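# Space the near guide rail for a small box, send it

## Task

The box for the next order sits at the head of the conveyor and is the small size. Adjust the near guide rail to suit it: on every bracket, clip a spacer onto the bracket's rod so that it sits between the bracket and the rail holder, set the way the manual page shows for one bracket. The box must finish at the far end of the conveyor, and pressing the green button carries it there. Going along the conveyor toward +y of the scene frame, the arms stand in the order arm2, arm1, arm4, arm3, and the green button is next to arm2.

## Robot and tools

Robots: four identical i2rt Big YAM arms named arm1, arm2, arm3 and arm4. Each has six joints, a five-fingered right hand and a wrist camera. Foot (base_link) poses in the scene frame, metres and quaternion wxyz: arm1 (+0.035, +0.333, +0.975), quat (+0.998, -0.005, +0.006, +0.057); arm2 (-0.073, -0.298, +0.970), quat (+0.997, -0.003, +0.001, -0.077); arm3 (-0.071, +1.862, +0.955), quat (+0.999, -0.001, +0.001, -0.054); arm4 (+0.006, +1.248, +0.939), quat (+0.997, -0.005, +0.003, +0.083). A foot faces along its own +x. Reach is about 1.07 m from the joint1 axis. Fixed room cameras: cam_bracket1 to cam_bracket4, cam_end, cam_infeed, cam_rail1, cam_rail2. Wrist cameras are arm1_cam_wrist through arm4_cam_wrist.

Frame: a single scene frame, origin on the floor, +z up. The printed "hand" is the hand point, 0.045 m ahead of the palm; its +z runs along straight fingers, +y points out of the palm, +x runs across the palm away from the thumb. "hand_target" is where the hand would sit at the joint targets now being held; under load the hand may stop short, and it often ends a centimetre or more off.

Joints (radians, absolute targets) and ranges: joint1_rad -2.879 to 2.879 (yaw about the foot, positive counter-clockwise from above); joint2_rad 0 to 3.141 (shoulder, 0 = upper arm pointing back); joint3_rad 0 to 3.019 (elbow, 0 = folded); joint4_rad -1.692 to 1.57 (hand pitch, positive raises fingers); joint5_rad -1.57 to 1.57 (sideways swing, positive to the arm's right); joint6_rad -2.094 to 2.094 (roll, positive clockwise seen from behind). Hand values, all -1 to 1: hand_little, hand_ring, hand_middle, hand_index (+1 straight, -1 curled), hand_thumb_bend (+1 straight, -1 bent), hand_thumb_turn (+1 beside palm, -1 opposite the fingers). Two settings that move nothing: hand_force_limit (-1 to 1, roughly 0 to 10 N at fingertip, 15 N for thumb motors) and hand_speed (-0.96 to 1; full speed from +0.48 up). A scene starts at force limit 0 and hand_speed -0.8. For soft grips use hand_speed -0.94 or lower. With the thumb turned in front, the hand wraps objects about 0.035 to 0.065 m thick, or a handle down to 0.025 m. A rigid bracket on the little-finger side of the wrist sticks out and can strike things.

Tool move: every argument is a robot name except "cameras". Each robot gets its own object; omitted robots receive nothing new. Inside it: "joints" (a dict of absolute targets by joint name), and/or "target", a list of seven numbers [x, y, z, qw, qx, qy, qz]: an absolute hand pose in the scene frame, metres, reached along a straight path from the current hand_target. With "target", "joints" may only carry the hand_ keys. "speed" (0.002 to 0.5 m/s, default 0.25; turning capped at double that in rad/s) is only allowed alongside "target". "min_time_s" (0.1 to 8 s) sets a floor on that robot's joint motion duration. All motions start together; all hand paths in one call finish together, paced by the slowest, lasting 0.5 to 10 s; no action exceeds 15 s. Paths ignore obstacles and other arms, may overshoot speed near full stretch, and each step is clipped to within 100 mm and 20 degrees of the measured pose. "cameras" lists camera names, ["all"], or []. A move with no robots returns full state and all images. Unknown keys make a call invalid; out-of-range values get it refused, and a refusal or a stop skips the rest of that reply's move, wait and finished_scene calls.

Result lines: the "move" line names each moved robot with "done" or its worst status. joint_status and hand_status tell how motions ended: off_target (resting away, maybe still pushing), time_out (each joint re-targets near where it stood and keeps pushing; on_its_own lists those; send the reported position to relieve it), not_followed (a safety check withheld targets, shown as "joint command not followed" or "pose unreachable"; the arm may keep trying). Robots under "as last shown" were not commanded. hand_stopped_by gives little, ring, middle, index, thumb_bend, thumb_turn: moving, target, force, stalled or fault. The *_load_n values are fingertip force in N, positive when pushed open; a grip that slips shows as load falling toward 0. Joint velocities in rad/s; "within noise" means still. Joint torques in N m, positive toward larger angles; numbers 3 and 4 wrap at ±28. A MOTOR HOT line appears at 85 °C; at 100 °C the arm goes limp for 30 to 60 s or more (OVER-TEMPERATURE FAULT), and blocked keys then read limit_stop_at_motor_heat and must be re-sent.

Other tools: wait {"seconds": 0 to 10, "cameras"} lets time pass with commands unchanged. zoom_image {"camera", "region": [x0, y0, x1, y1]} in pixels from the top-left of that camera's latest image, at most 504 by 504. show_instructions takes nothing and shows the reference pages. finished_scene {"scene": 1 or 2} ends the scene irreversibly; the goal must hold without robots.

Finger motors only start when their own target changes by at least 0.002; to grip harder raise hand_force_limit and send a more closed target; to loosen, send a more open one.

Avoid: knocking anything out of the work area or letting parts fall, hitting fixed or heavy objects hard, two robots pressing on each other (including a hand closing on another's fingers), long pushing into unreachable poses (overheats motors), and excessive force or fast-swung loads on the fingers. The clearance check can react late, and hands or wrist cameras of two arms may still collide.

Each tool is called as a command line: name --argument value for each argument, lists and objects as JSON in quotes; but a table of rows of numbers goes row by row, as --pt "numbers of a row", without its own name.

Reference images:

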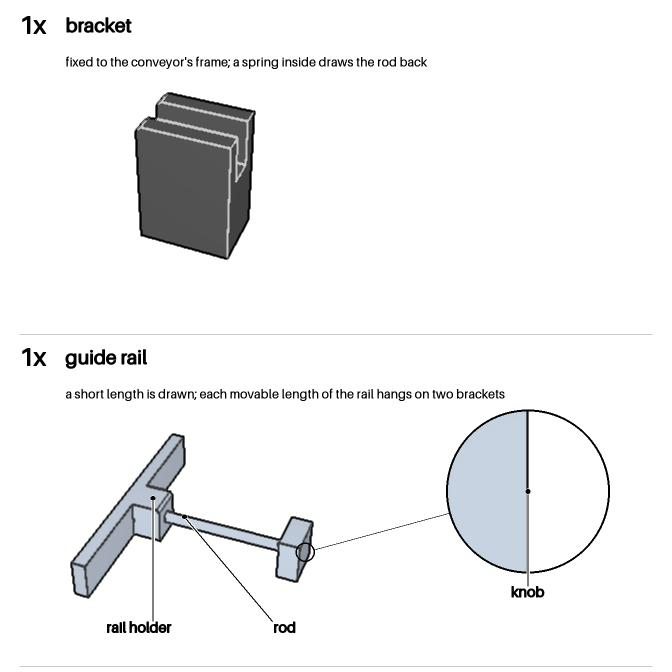

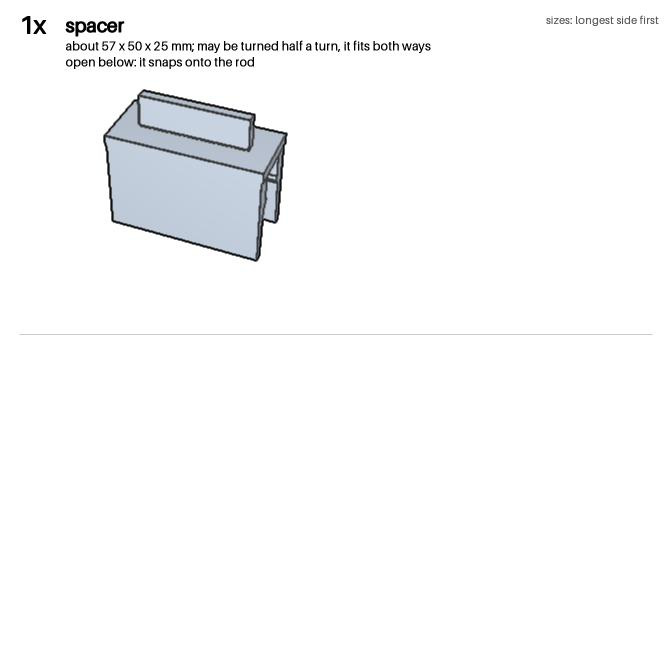

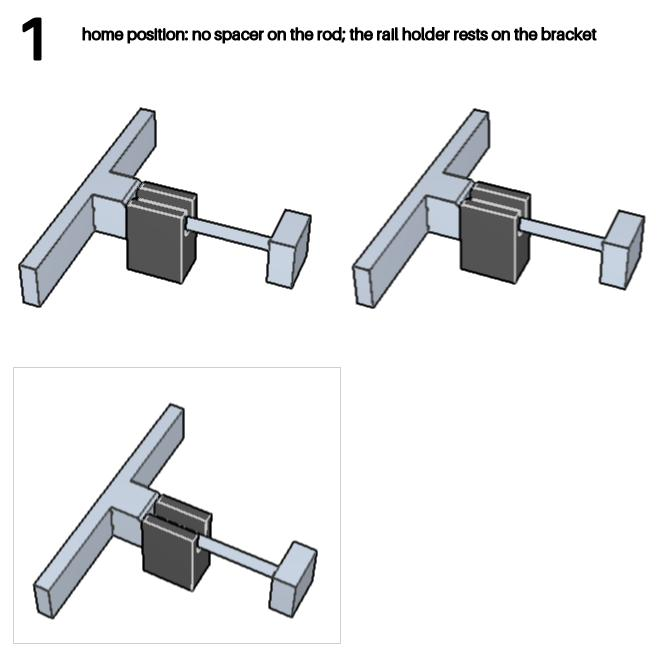

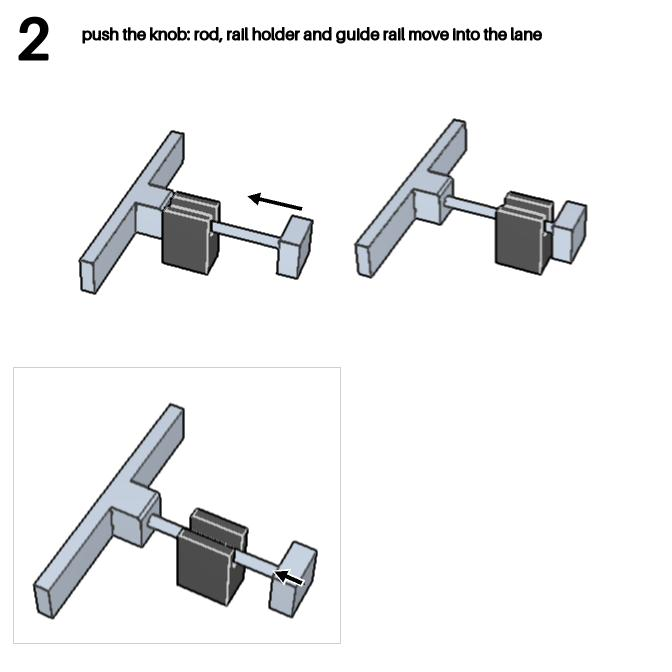

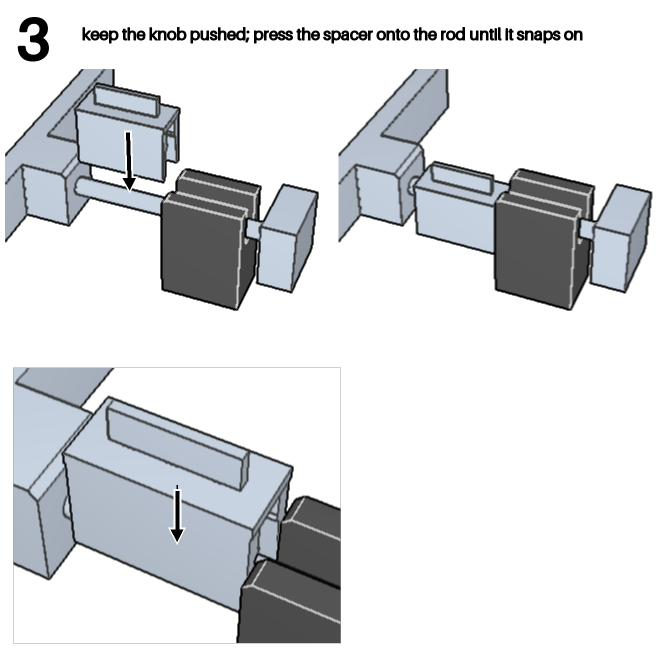

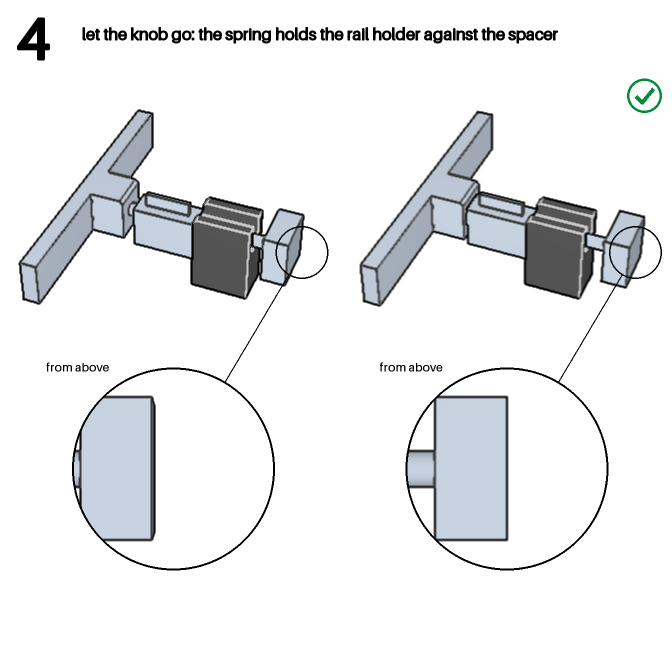

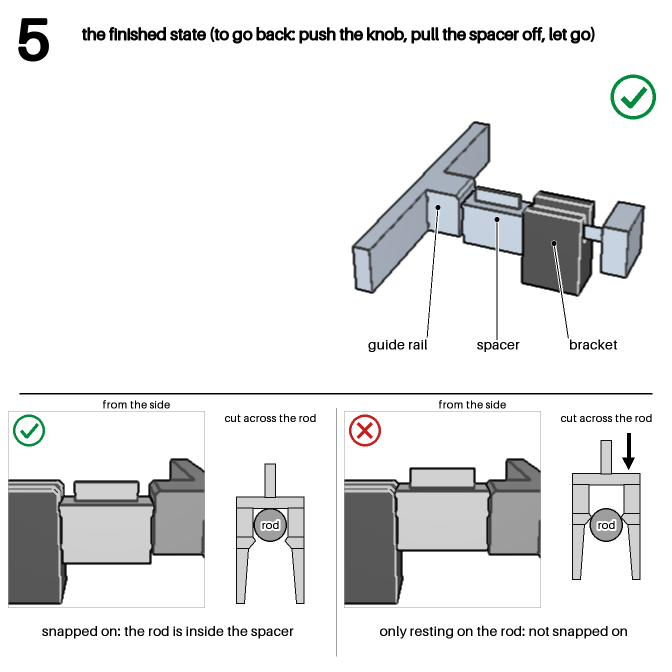

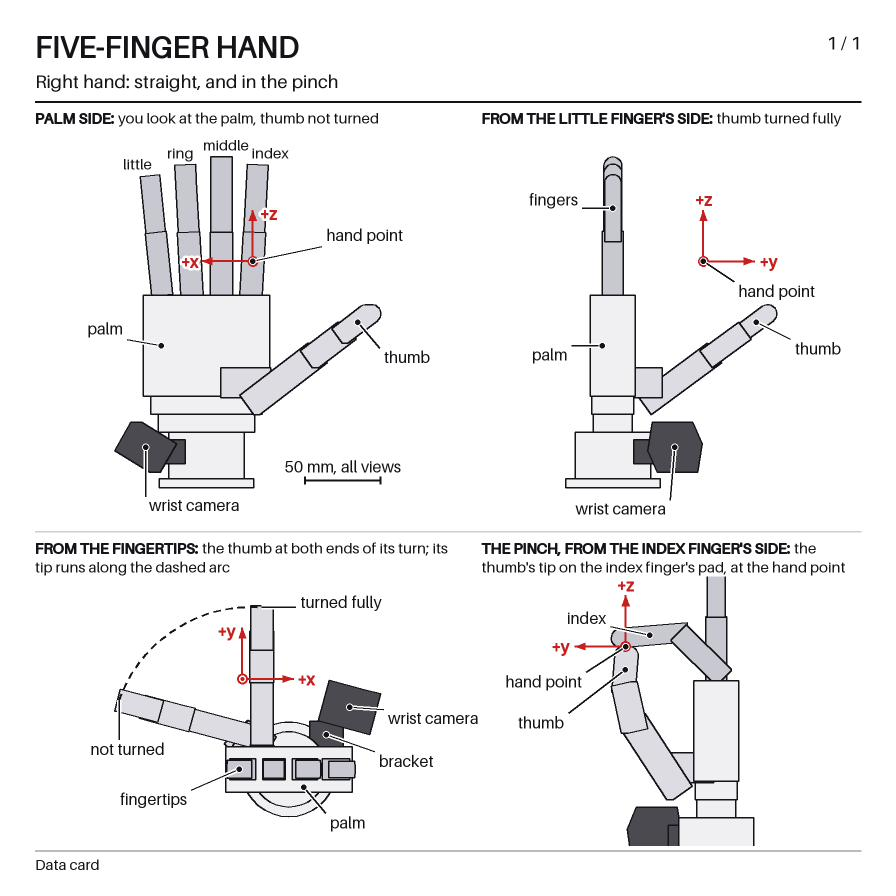

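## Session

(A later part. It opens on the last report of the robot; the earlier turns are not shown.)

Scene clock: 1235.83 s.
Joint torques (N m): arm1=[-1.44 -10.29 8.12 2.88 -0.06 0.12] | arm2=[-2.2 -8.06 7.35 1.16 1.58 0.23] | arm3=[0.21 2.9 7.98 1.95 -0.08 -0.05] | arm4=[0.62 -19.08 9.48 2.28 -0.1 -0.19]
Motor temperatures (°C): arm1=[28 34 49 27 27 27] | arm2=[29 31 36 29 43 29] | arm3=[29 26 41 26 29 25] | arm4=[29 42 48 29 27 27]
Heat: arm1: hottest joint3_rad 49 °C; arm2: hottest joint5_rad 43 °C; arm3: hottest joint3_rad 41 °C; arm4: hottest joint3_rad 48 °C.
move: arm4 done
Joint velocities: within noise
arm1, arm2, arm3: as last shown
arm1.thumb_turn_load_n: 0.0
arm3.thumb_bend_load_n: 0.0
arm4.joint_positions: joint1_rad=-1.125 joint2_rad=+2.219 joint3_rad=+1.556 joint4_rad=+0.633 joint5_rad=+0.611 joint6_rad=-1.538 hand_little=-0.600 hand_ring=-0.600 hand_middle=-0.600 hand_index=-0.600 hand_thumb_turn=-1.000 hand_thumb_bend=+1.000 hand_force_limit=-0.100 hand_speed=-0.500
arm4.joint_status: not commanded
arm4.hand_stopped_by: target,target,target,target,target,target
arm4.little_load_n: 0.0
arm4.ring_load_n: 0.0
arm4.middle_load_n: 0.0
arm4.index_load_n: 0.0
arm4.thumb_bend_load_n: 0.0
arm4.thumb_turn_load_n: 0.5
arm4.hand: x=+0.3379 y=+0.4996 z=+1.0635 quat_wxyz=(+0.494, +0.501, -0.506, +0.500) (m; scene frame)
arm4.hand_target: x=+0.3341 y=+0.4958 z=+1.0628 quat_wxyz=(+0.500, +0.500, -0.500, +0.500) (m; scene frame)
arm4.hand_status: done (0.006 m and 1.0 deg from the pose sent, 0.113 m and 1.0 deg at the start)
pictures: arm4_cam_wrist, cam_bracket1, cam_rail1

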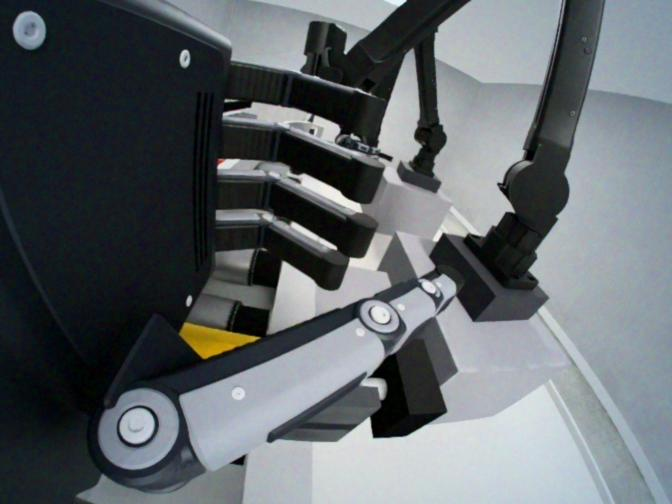

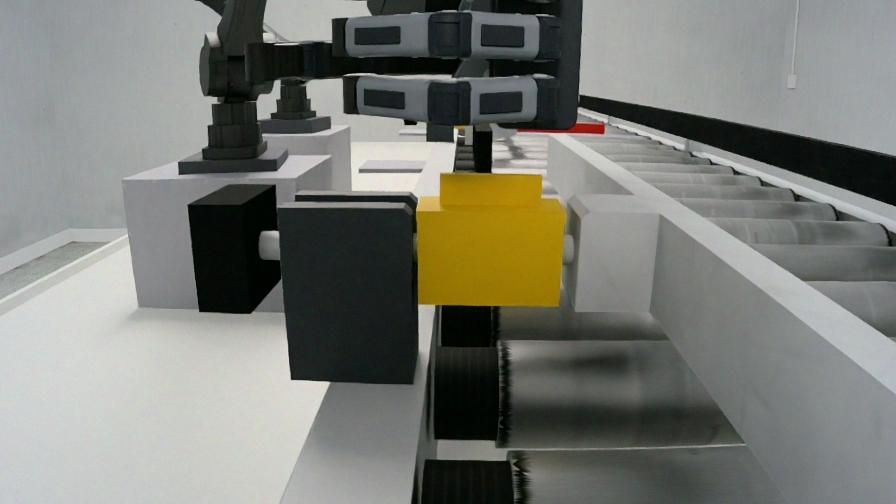

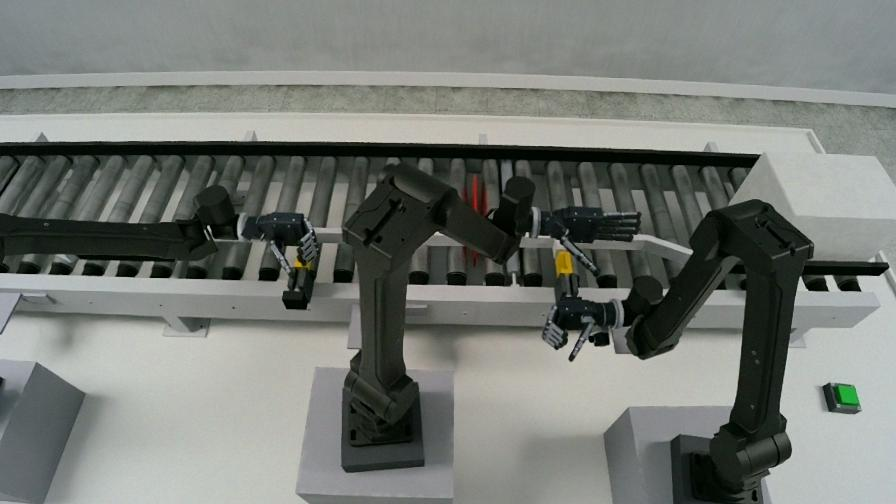

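move --arm4 '{"target":[0.3170,0.4935,1.062,0.5,0.5,-0.5,0.5],"speed":0.05}' --cameras '["cam_bracket1","arm4_cam_wrist"]'

zoom_image --camera "cam_bracket1" --region '[430, 0, 630, 200]'

Scene clock: 1294.90 s.
Joint torques (N m): arm1=[-1.9 -10.93 7.92 2.85 -0.05 0.13] | arm2=[-2.26 -8.12 7.35 1.17 1.58 0.23] | arm3=[0.26 2.9 7.98 1.96 -0.08 -0.05] | arm4=[0.38 -20.07 9.06 2.28 -0.13 -0.19]
Motor temperatures (°C): arm1=[28 34 49 27 27 27] | arm2=[29 31 36 29 43 29] | arm3=[29 26 41 26 29 25] | arm4=[29 42 46 29 27 27]
Heat: arm1: hottest joint3_rad 49 °C; arm2: hottest joint5_rad 43 °C; arm3: hottest joint3_rad 41 °C; arm4: hottest joint3_rad 46 °C.
move: arm4 off_target
Joint velocities: within noise
arm1, arm2, arm3: as last shown
arm1.thumb_bend_load_n: -0.5
arm1.thumb_turn_load_n: 0.5
arm2.thumb_turn_load_n: 0.0
arm4.joint_positions: joint1_rad=-1.145 joint2_rad=+2.219 joint3_rad=+1.527 joint4_rad=+0.648 joint5_rad=+0.589 joint6_rad=-1.538 hand_little=-0.600 hand_ring=-0.600 hand_middle=-0.600 hand_index=-0.600 hand_thumb_turn=-1.000 hand_thumb_bend=+1.000 hand_force_limit=-0.100 hand_speed=-0.500
arm4.joint_status: not commanded
arm4.hand_stopped_by: target,target,target,target,target,target
arm4.little_load_n: 0.0
arm4.ring_load_n: 0.0
arm4.middle_load_n: 0.0
arm4.index_load_n: 0.0
arm4.thumb_bend_load_n: 0.0
arm4.thumb_turn_load_n: 0.0
arm4.hand: x=+0.3228 y=+0.4980 z=+1.0521 quat_wxyz=(+0.492, +0.506, -0.506, +0.495) (m; scene frame)
arm4.hand_target: x=+0.3159 y=+0.4934 z=+1.0616 quat_wxyz=(+0.500, +0.500, -0.501, +0.499) (m; scene frame)
arm4.hand_status: off_target (0.012 m and 1.5 deg from the pose sent, 0.022 m and 1.0 deg at the start)
pictures: arm4_cam_wrist, cam_bracket1

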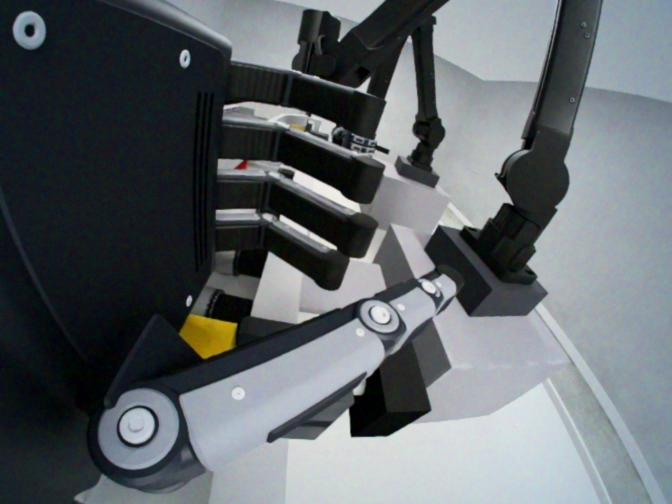

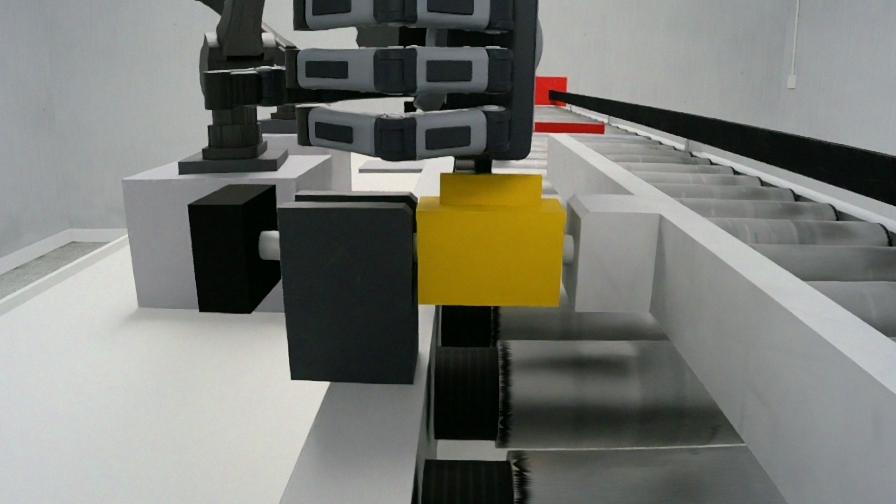

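Scaled by 2.520.

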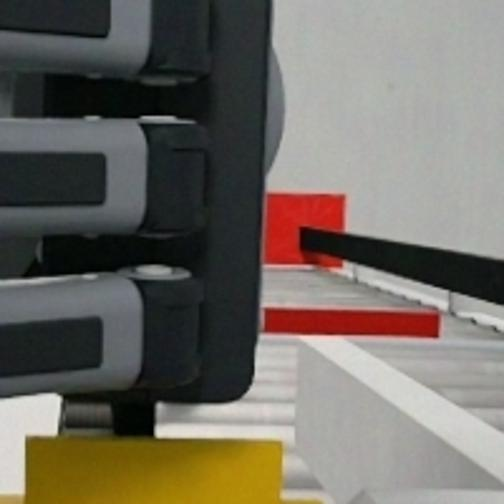

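move --arm4 '{"target":[0.3190,0.4935,1.045,0.5,0.5,-0.5,0.5],"speed":0.04}' --cameras '["cam_bracket1"]'

zoom_image --camera "cam_bracket1" --region '[400, 120, 600, 320]'

Scene clock: 1299.83 s.
Joint torques (N m): arm1=[-1.79 -10.05 7.99 2.84 -0.08 0.17] | arm2=[-2.2 -8.12 7.34 1.16 1.58 0.23] | arm3=[0.21 2.84 7.99 1.95 -0.07 -0.05] | arm4=[0.56 -18.61 9.31 2.3 -0.03 -0.2]
Motor temperatures (°C): arm1=[28 34 49 27 27 27] | arm2=[29 31 36 29 43 29] | arm3=[29 26 41 26 29 25] | arm4=[29 42 46 29 27 27]
Heat: arm1: hottest joint3_rad 49 °C; arm2: hottest joint5_rad 43 °C; arm3: hottest joint3_rad 41 °C; arm4: hottest joint3_rad 46 °C.
move: arm4 done
Joint velocities: within noise
arm1, arm2, arm3: as last shown
arm1.thumb_bend_load_n: 0.0
arm2.middle_load_n: -0.5
arm4.joint_positions: joint1_rad=-1.143 joint2_rad=+2.228 joint3_rad=+1.527 joint4_rad=+0.677 joint5_rad=+0.589 joint6_rad=-1.538 hand_little=-0.600 hand_ring=-0.600 hand_middle=-0.600 hand_index=-0.600 hand_thumb_turn=-1.000 hand_thumb_bend=+1.000 hand_force_limit=-0.100 hand_speed=-0.500
arm4.joint_status: not commanded
arm4.hand_stopped_by: target,target,target,target,target,target
arm4.little_load_n: 0.0
arm4.ring_load_n: 0.0
arm4.middle_load_n: 0.0
arm4.index_load_n: 0.0
arm4.thumb_bend_load_n: 0.0
arm4.thumb_turn_load_n: 0.0
arm4.hand: x=+0.3244 y=+0.4977 z=+1.0508 quat_wxyz=(+0.493, +0.500, -0.505, +0.503) (m; scene frame)
arm4.hand_target: x=+0.3200 y=+0.4942 z=+1.0451 quat_wxyz=(+0.500, +0.500, -0.500, +0.500) (m; scene frame)
arm4.hand_status: done (0.009 m and 1.0 deg from the pose sent, 0.009 m and 1.5 deg at the start)
pictures: cam_bracket1

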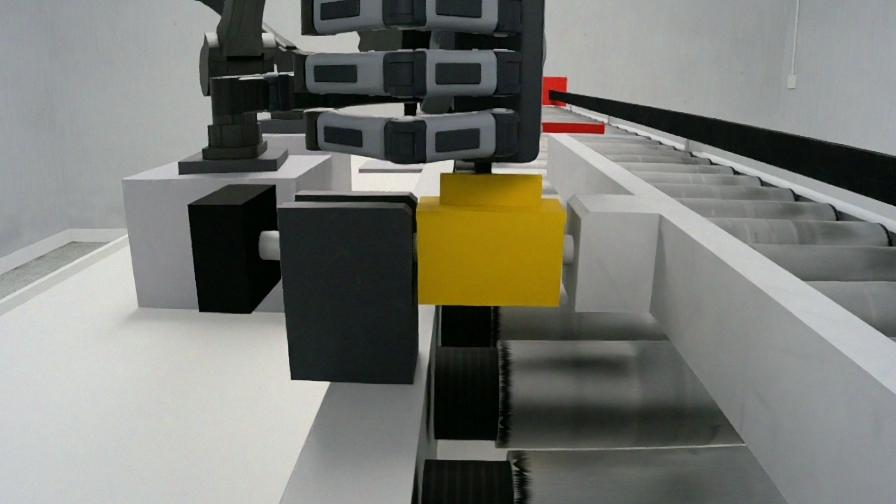

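Scaled by 2.520.

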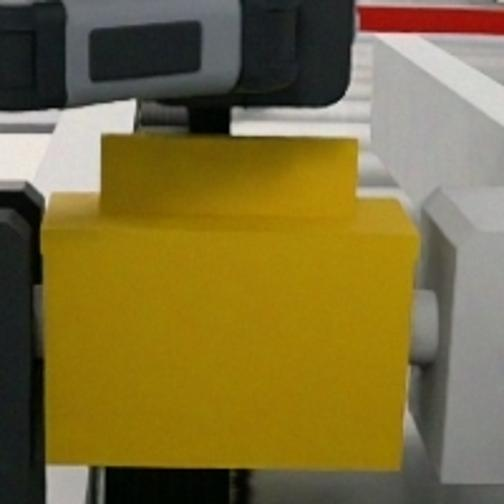

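move --arm4 '{"target":[0.3190,0.4935,1.022,0.5,0.5,-0.5,0.5],"speed":0.04}' --cameras '["cam_bracket1"]'

zoom_image --camera "cam_bracket1" --region '[400, 120, 600, 320]'

Scene clock: 1306.17 s.
Joint torques (N m): arm1=[-1.67 -10.34 8.2 2.84 -0.04 0.14] | arm2=[-2.2 -8.12 7.35 1.17 1.58 0.23] | arm3=[0.21 2.84 7.99 1.95 -0.08 -0.05] | arm4=[0.5 -17.26 8.88 1.98 -0.06 -0.19]
Motor temperatures (°C): arm1=[28 34 49 27 27 27] | arm2=[29 31 36 29 43 29] | arm3=[29 26 41 26 29 25] | arm4=[29 42 46 29 27 27]
Heat: arm1: hottest joint3_rad 49 °C; arm2: hottest joint5_rad 43 °C; arm3: hottest joint3_rad 41 °C; arm4: hottest joint3_rad 46 °C.
move: arm4 off_target
Joint velocities: within noise
arm1.joint_positions: joint1_rad=-0.722 joint2_rad=+1.728 joint3_rad=+0.740 joint4_rad=+0.917 joint5_rad=+0.953 joint6_rad=-1.544 hand_little=+1.000 hand_ring=+1.000 hand_middle=+1.000 hand_index=+1.000 hand_thumb_turn=-1.000 hand_thumb_bend=+1.000 hand_force_limit=+0.000 hand_speed=-0.500
arm1.joint_status: not commanded
arm1.hand_stopped_by: target,target,target,target,target,target
arm1.little_load_n: 0.0
arm1.ring_load_n: 0.5
arm1.middle_load_n: 0.0
arm1.index_load_n: 0.0
arm1.thumb_bend_load_n: 0.0
arm1.thumb_turn_load_n: 0.5
arm1.hand: x=+0.3313 y=-0.1069 z=+1.1092 quat_wxyz=(+0.501, +0.520, -0.495, +0.484) (m; scene frame)
arm1.hand_target: x=+0.3395 y=-0.1187 z=+1.1201 quat_wxyz=(+0.499, +0.501, -0.501, +0.500) (m; scene frame)
arm1.hand_status: not commanded
arm2.joint_positions: joint1_rad=+0.494 joint2_rad=+2.151 joint3_rad=+0.549 joint4_rad=+1.537 joint5_rad=-1.306 joint6_rad=+1.548 hand_little=-0.700 hand_ring=-0.700 hand_middle=-0.700 hand_index=-0.700 hand_thumb_turn=-1.000 hand_thumb_bend=+1.000 hand_force_limit=+0.000 hand_speed=-0.800
arm2.joint_status: not commanded
arm2.hand_stopped_by: target,target,target,target,target,target
arm2.little_load_n: 0.0
arm2.ring_load_n: 0.0
arm2.middle_load_n: 0.0
arm2.index_load_n: 0.0
arm2.thumb_bend_load_n: 0.0
arm2.thumb_turn_load_n: -0.5
arm2.hand: x=+0.1823 y=+0.0074 z=+1.0211 quat_wxyz=(-0.464, +0.514, -0.497, -0.523) (m; scene frame)
arm2.hand_target: x=+0.2301 y=+0.0095 z=+1.0288 quat_wxyz=(-0.500, +0.500, -0.500, -0.500) (m; scene frame)
arm2.hand_status: not commanded
arm3.joint_positions: joint1_rad=-0.183 joint2_rad=+0.625 joint3_rad=+1.366 joint4_rad=-1.295 joint5_rad=-0.032 joint6_rad=-1.282 hand_little=+1.000 hand_ring=+1.000 hand_middle=+1.000 hand_index=+1.000 hand_thumb_turn=+1.000 hand_thumb_bend=+1.000 hand_force_limit=+0.000 hand_speed=-0.800
arm3.joint_status: not commanded
arm3.hand_stopped_by: target,target,target,target,target,target
arm3.little_load_n: 0.0
arm3.ring_load_n: 0.0
arm3.middle_load_n: 0.0
arm3.index_load_n: 0.0
arm3.thumb_bend_load_n: 0.0
arm3.thumb_turn_load_n: 0.0
arm3.hand: x=+0.1497 y=+1.7528 z=+1.4379 quat_wxyz=(-0.013, +0.840, -0.241, +0.485) (m; scene frame)
arm3.hand_target: x=+0.1486 y=+1.7531 z=+1.4470 quat_wxyz=(-0.012, +0.835, -0.240, +0.494) (m; scene frame)
arm3.hand_status: not commanded
arm4.joint_positions: joint1_rad=-1.143 joint2_rad=+2.251 joint3_rad=+1.529 joint4_rad=+0.725 joint5_rad=+0.592 joint6_rad=-1.539 hand_little=-0.600 hand_ring=-0.600 hand_middle=-0.600 hand_index=-0.600 hand_thumb_turn=-1.000 hand_thumb_bend=+1.000 hand_force_limit=-0.100 hand_speed=-0.500
arm4.joint_status: not commanded
arm4.hand_stopped_by: target,target,target,target,target,target
arm4.little_load_n: 0.0
arm4.ring_load_n: 0.0
arm4.middle_load_n: 0.0
arm4.index_load_n: 0.0
arm4.thumb_bend_load_n: 0.0
arm4.thumb_turn_load_n: 0.0
arm4.hand: x=+0.3245 y=+0.4966 z=+1.0433 quat_wxyz=(+0.496, +0.490, -0.503, +0.511) (m; scene frame)
arm4.hand_target: x=+0.3182 y=+0.4942 z=+1.0230 quat_wxyz=(+0.501, +0.499, -0.501, +0.499) (m; scene frame)
arm4.hand_status: off_target (0.022 m and 1.8 deg from the pose sent, 0.030 m and 1.0 deg at the start)
pictures: cam_bracket1

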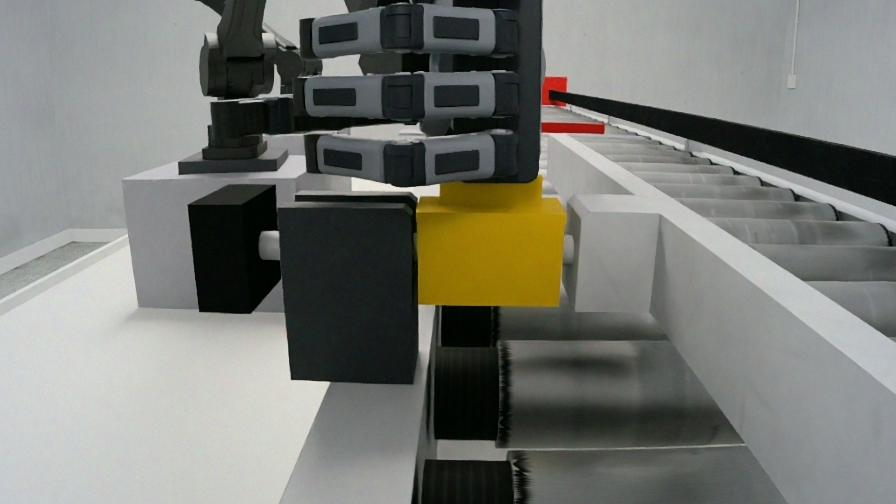

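Scaled by 2.520.

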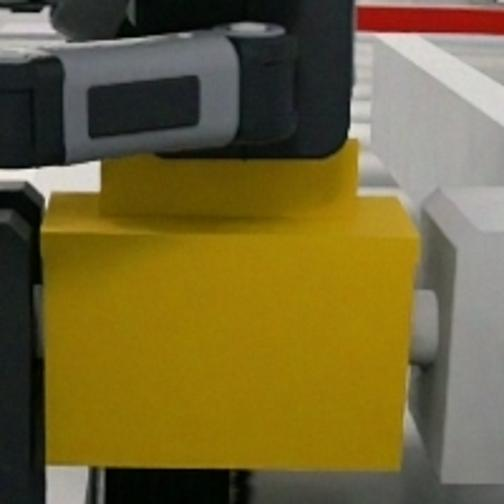

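move --arm4 '{"target":[0.3190,0.4935,1.006,0.5,0.5,-0.5,0.5],"speed":0.04}' --cameras '["cam_bracket1"]'

zoom_image --camera "cam_bracket1" --region '[400, 120, 600, 320]'

Scene clock: 1310.10 s.
Joint torques (N m): arm1=[-1.79 -10.52 8.06 2.89 -0.06 0.15] | arm2=[-2.2 -8.06 7.35 1.17 1.58 0.23] | arm3=[0.26 2.84 7.98 1.95 -0.07 -0.05] | arm4=[0.56 -15.91 8.49 1.51 -0.16 -0.18]
Motor temperatures (°C): arm1=[28 34 49 27 27 27] | arm2=[29 31 36 29 43 29] | arm3=[29 26 41 26 29 25] | arm4=[29 42 46 29 27 27]
Heat: arm1: hottest joint3_rad 49 °C; arm2: hottest joint5_rad 43 °C; arm3: hottest joint3_rad 41 °C; arm4: hottest joint3_rad 46 °C.
move: arm4 off_target
Joint velocities: within noise
arm1, arm2, arm3: as last shown
arm1.ring_load_n: 0.0
arm1.thumb_turn_load_n: 0.0
arm2.little_load_n: 0.5
arm2.thumb_turn_load_n: 0.0
arm4.joint_positions: joint1_rad=-1.143 joint2_rad=+2.262 joint3_rad=+1.529 joint4_rad=+0.765 joint5_rad=+0.597 joint6_rad=-1.539 hand_little=-0.600 hand_ring=-0.600 hand_middle=-0.600 hand_index=-0.600 hand_thumb_turn=-1.000 hand_thumb_bend=+1.000 hand_force_limit=-0.100 hand_speed=-0.500
arm4.joint_status: not commanded
arm4.hand_stopped_by: target,target,target,target,target,target
arm4.little_load_n: 0.0
arm4.ring_load_n: 0.0
arm4.middle_load_n: 0.0
arm4.index_load_n: 0.0
arm4.thumb_bend_load_n: 0.0
arm4.thumb_turn_load_n: 0.0
arm4.hand: x=+0.3241 y=+0.4962 z=+1.0430 quat_wxyz=(+0.499, +0.479, -0.502, +0.520) (m; scene frame)
arm4.hand_target: x=+0.3172 y=+0.4956 z=+1.0071 quat_wxyz=(+0.501, +0.498, -0.501, +0.499) (m; scene frame)
arm4.hand_status: off_target (0.037 m and 3.3 deg from the pose sent, 0.038 m and 1.8 deg at the start)
pictures: cam_bracket1

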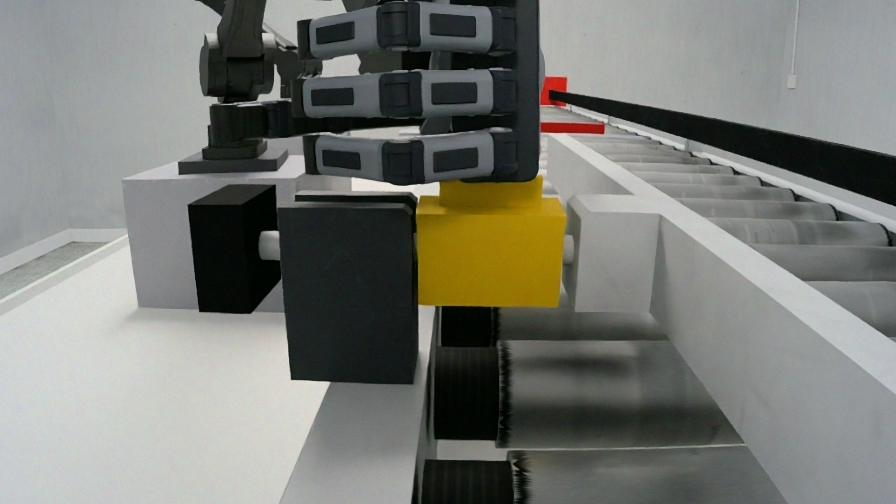

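Scaled by 2.520.

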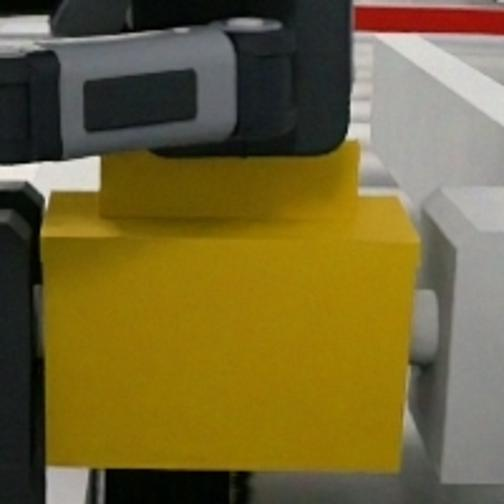

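move --arm4 '{"target":[0.3190,0.4935,0.993,0.487,0.513,-0.513,0.487],"speed":0.04}' --cameras '["cam_bracket1"]'

zoom_image --camera "cam_bracket1" --region '[400, 120, 600, 320]'

Scene clock: 1319.07 s.
Joint torques (N m): arm1=[-1.49 -10.52 8.1 2.81 -0.06 0.15] | arm2=[-2.2 -8.06 7.35 1.18 1.58 0.23] | arm3=[0.26 2.84 7.98 1.95 -0.08 -0.05] | arm4=[0.62 -16.15 8.36 -0.29 -0.13 0.12]
Motor temperatures (°C): arm1=[28 34 49 27 27 27] | arm2=[29 31 36 29 43 29] | arm3=[29 26 41 26 29 25] | arm4=[29 40 45 29 27 27]
Heat: arm1: hottest joint3_rad 49 °C; arm2: hottest joint5_rad 43 °C; arm3: hottest joint3_rad 41 °C; arm4: hottest joint3_rad 45 °C.
move: arm4 off_target
Joint velocities: within noise
arm1, arm2, arm3: as last shown
arm2.little_load_n: 0.0
arm2.thumb_bend_load_n: 0.5
arm2.thumb_turn_load_n: -0.5
arm4.joint_positions: joint1_rad=-1.146 joint2_rad=+2.262 joint3_rad=+1.532 joint4_rad=+0.743 joint5_rad=+0.582 joint6_rad=-1.549 hand_little=-0.600 hand_ring=-0.600 hand_middle=-0.600 hand_index=-0.600 hand_thumb_turn=-1.000 hand_thumb_bend=+1.000 hand_force_limit=-0.100 hand_speed=-0.500
arm4.joint_status: not commanded
arm4.hand_stopped_by: target,target,target,target,target,target
arm4.little_load_n: 0.0
arm4.ring_load_n: 0.0
arm4.middle_load_n: 0.0
arm4.index_load_n: 0.0
arm4.thumb_bend_load_n: 0.0
arm4.thumb_turn_load_n: 0.0
arm4.hand: x=+0.3246 y=+0.4941 z=+1.0407 quat_wxyz=(+0.497, +0.491, -0.498, +0.514) (m; scene frame)
arm4.hand_target: x=+0.3164 y=+0.4953 z=+0.9944 quat_wxyz=(+0.488, +0.516, -0.510, +0.486) (m; scene frame)
arm4.hand_status: off_target (0.048 m and 4.5 deg from the pose sent, 0.050 m and 5.7 deg at the start)
pictures: cam_bracket1

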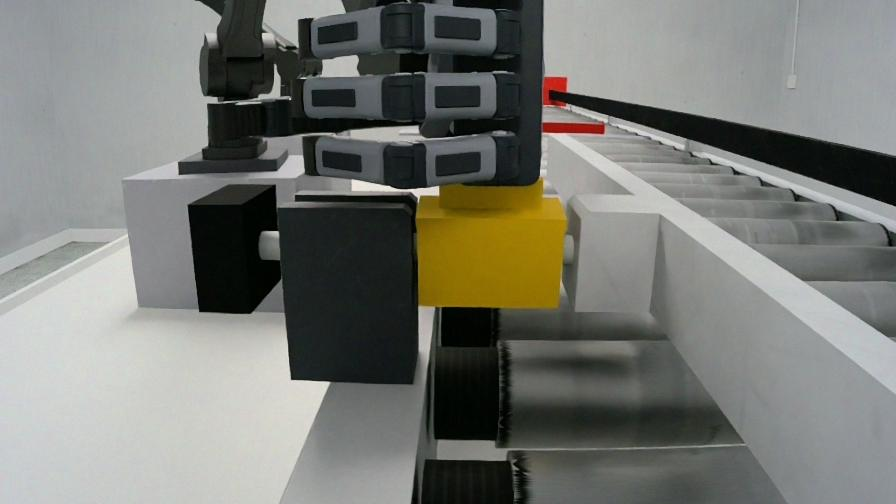

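Scaled by 2.520.

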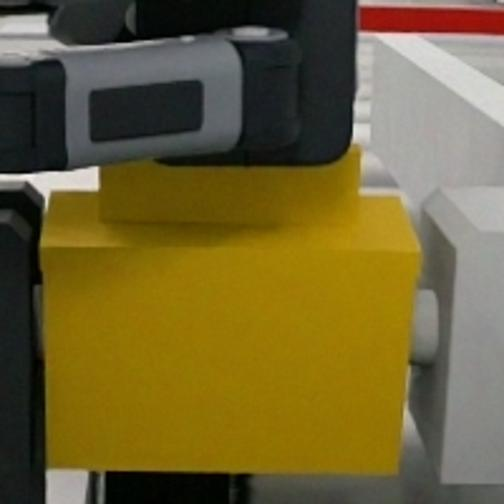

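move --arm4 '{"target":[0.3190,0.5035,0.993,0.490,0.510,-0.510,0.490],"speed":0.04}' --cameras '["cam_bracket1"]'

zoom_image --camera "cam_bracket1" --region '[400, 120, 600, 320]'

Scene clock: 1324.70 s.
Joint torques (N m): arm1=[-1.73 -10.23 8.12 2.78 -0.07 0.11] | arm2=[-2.26 -8.06 7.35 1.17 1.58 0.23] | arm3=[0.26 2.84 7.98 1.95 -0.08 -0.05] | arm4=[1.08 -16.85 5.86 0.95 0.36 0.13]
Motor temperatures (°C): arm1=[28 34 49 27 27 27] | arm2=[29 31 36 29 43 29] | arm3=[29 26 41 26 29 25] | arm4=[29 39 45 29 27 27]
Heat: arm1: hottest joint3_rad 49 °C; arm2: hottest joint5_rad 43 °C; arm3: hottest joint3_rad 41 °C; arm4: hottest joint3_rad 45 °C.
move: arm4 off_target
Joint velocities: within noise
arm1, arm2, arm3: as last shown
arm2.thumb_bend_load_n: 0.0
arm4.joint_positions: joint1_rad=-1.146 joint2_rad=+2.262 joint3_rad=+1.532 joint4_rad=+0.746 joint5_rad=+0.585 joint6_rad=-1.539 hand_little=-0.600 hand_ring=-0.600 hand_middle=-0.600 hand_index=-0.600 hand_thumb_turn=-1.000 hand_thumb_bend=+1.000 hand_force_limit=-0.100 hand_speed=-0.500
arm4.joint_status: not commanded
arm4.hand_stopped_by: target,target,target,target,target,target
arm4.little_load_n: 0.0
arm4.ring_load_n: 0.0
arm4.middle_load_n: 0.0
arm4.index_load_n: 0.0
arm4.thumb_bend_load_n: 0.0
arm4.thumb_turn_load_n: 0.5
arm4.hand: x=+0.3244 y=+0.4942 z=+1.0408 quat_wxyz=(+0.495, +0.487, -0.501, +0.517) (m; scene frame)
arm4.hand_target: x=+0.3182 y=+0.5049 z=+0.9938 quat_wxyz=(+0.488, +0.508, -0.512, +0.492) (m; scene frame)
arm4.hand_status: off_target (0.049 m and 4.2 deg from the pose sent, 0.049 m and 3.9 deg at the start)
pictures: cam_bracket1

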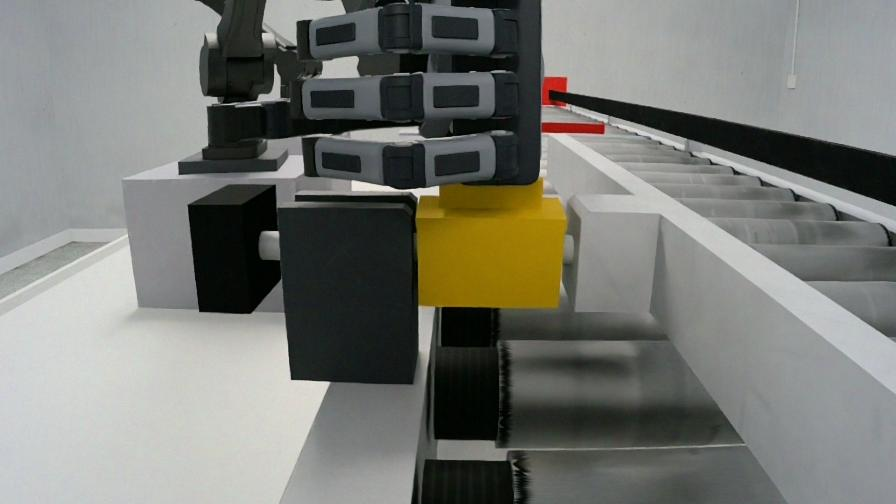

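Scaled by 2.520.

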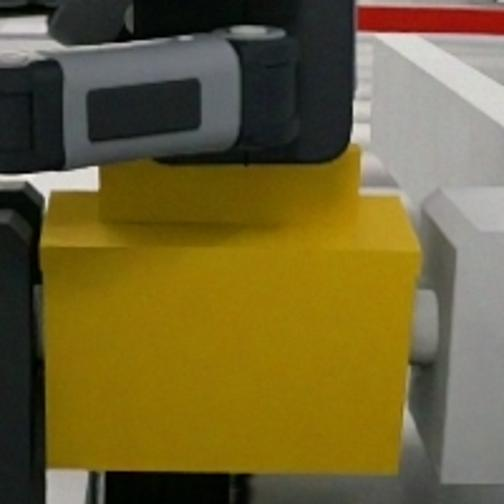

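move --arm4 '{"target":[0.3190,0.5050,0.975,0.490,0.510,-0.510,0.490],"speed":0.04}' --cameras '["cam_bracket1"]'

zoom_image --camera "cam_bracket1" --region '[400, 120, 600, 320]'

Scene clock: 1328.03 s.
Joint torques (N m): arm1=[-1.38 -10.46 8.1 2.89 -0.05 0.13] | arm2=[-2.2 -8.12 7.36 1.16 1.58 0.23] | arm3=[0.26 2.9 7.98 1.96 -0.07 -0.05] | arm4=[1.38 -14.68 6.02 1.1 0.32 0.05]
Motor temperatures (°C): arm1=[28 34 49 27 27 27] | arm2=[29 31 36 29 43 29] | arm3=[29 26 41 26 29 25] | arm4=[29 39 45 29 27 27]
Heat: arm1: hottest joint3_rad 49 °C; arm2: hottest joint5_rad 43 °C; arm3: hottest joint3_rad 41 °C; arm4: hottest joint3_rad 45 °C.
move: arm4 off_target
Joint velocities: within noise
arm1, arm2, arm3: as last shown
arm1.thumb_turn_load_n: 0.5
arm2.thumb_turn_load_n: 0.0
arm3.ring_load_n: -0.5
arm4.joint_positions: joint1_rad=-1.143 joint2_rad=+2.262 joint3_rad=+1.521 joint4_rad=+0.777 joint5_rad=+0.588 joint6_rad=-1.539 hand_little=-0.600 hand_ring=-0.600 hand_middle=-0.600 hand_index=-0.600 hand_thumb_turn=-1.000 hand_thumb_bend=+1.000 hand_force_limit=-0.100 hand_speed=-0.500
arm4.joint_status: not commanded
arm4.hand_stopped_by: target,target,target,target,target,target
arm4.little_load_n: 0.0
arm4.ring_load_n: 0.0
arm4.middle_load_n: 0.0
arm4.index_load_n: 0.0
arm4.thumb_bend_load_n: 0.0
arm4.thumb_turn_load_n: 0.0
arm4.hand: x=+0.3248 y=+0.4971 z=+1.0418 quat_wxyz=(+0.497, +0.480, -0.499, +0.523) (m; scene frame)
arm4.hand_target: x=+0.3191 y=+0.5090 z=+0.9782 quat_wxyz=(+0.489, +0.510, -0.509, +0.491) (m; scene frame)
arm4.hand_status: off_target (0.067 m and 5.4 deg from the pose sent, 0.067 m and 4.2 deg at the start)
pictures: cam_bracket1

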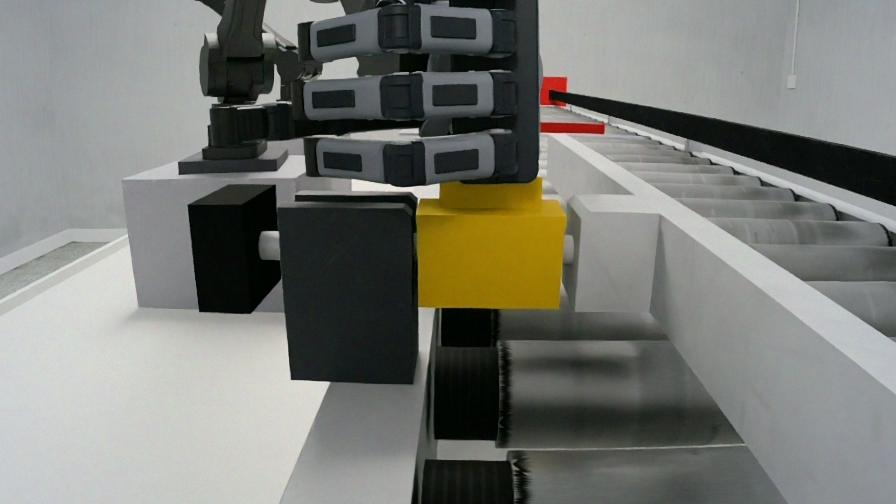

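Scaled by 2.520.

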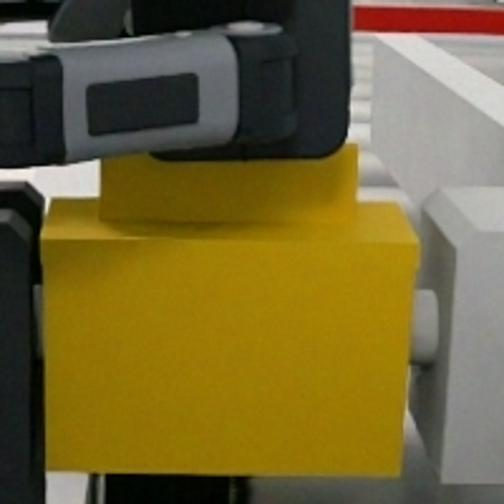

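move --arm4 '{"target":[0.3190,0.5035,0.957,0.487,0.513,-0.513,0.487],"speed":0.04}' --cameras '["cam_bracket1"]'

zoom_image --camera "cam_bracket1" --region '[400, 120, 600, 320]'

Scene clock: 1333.67 s.
Joint torques (N m): arm1=[-1.08 -10.7 8.01 2.92 -0.05 0.12] | arm2=[-2.2 -8.12 7.35 1.14 1.58 0.23] | arm3=[0.26 2.9 7.98 1.95 -0.08 -0.05] | arm4=[1.03 -13.86 6.67 0.38 0.2 0.12]
Motor temperatures (°C): arm1=[28 34 49 27 27 27] | arm2=[29 31 36 29 43 29] | arm3=[29 26 41 26 29 25] | arm4=[29 38 45 29 27 27]
Heat: arm1: hottest joint3_rad 49 °C; arm2: hottest joint5_rad 43 °C; arm3: hottest joint3_rad 41 °C; arm4: hottest joint3_rad 45 °C.
move: arm4 off_target
Joint velocities: within noise
arm1, arm2, arm3: as last shown
arm2.thumb_turn_load_n: -0.5
arm3.ring_load_n: 0.0
arm4.joint_positions: joint1_rad=-1.143 joint2_rad=+2.280 joint3_rad=+1.516 joint4_rad=+0.812 joint5_rad=+0.598 joint6_rad=-1.550 hand_little=-0.600 hand_ring=-0.600 hand_middle=-0.600 hand_index=-0.600 hand_thumb_turn=-1.000 hand_thumb_bend=+1.000 hand_force_limit=-0.100 hand_speed=-0.500
arm4.joint_status: not commanded
arm4.hand_stopped_by: target,target,target,target,target,target
arm4.little_load_n: 0.0
arm4.ring_load_n: 0.0
arm4.middle_load_n: 0.0
arm4.index_load_n: 0.0
arm4.thumb_bend_load_n: 0.0
arm4.thumb_turn_load_n: 0.5
arm4.hand: x=+0.3217 y=+0.4987 z=+1.0330 quat_wxyz=(+0.503, +0.475, -0.498, +0.522) (m; scene frame)
arm4.hand_target: x=+0.3140 y=+0.5088 z=+0.9625 quat_wxyz=(+0.493, +0.510, -0.512, +0.485) (m; scene frame)
arm4.hand_status: off_target (0.076 m and 6.4 deg from the pose sent, 0.085 m and 6.0 deg at the start)
pictures: cam_bracket1

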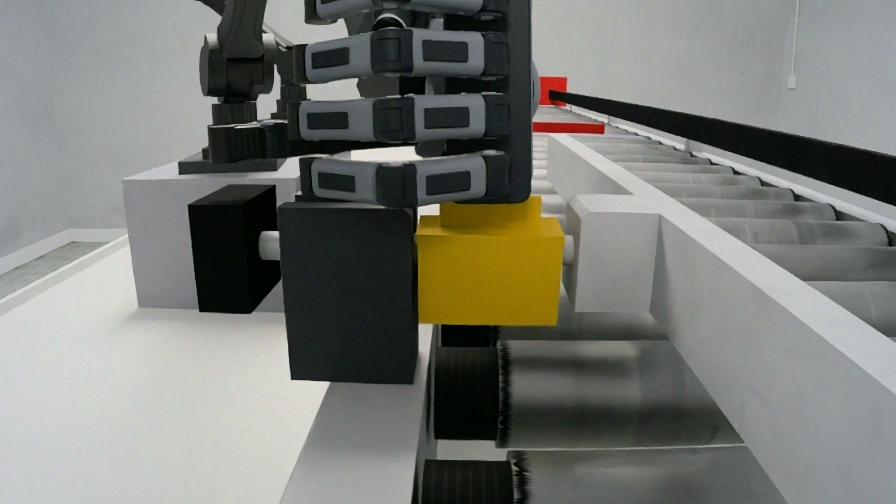

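Scaled by 2.520.

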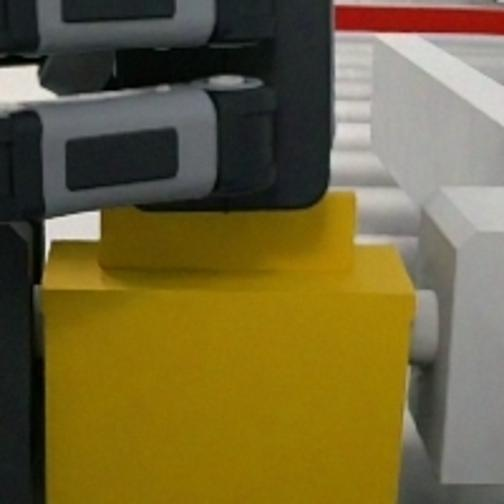

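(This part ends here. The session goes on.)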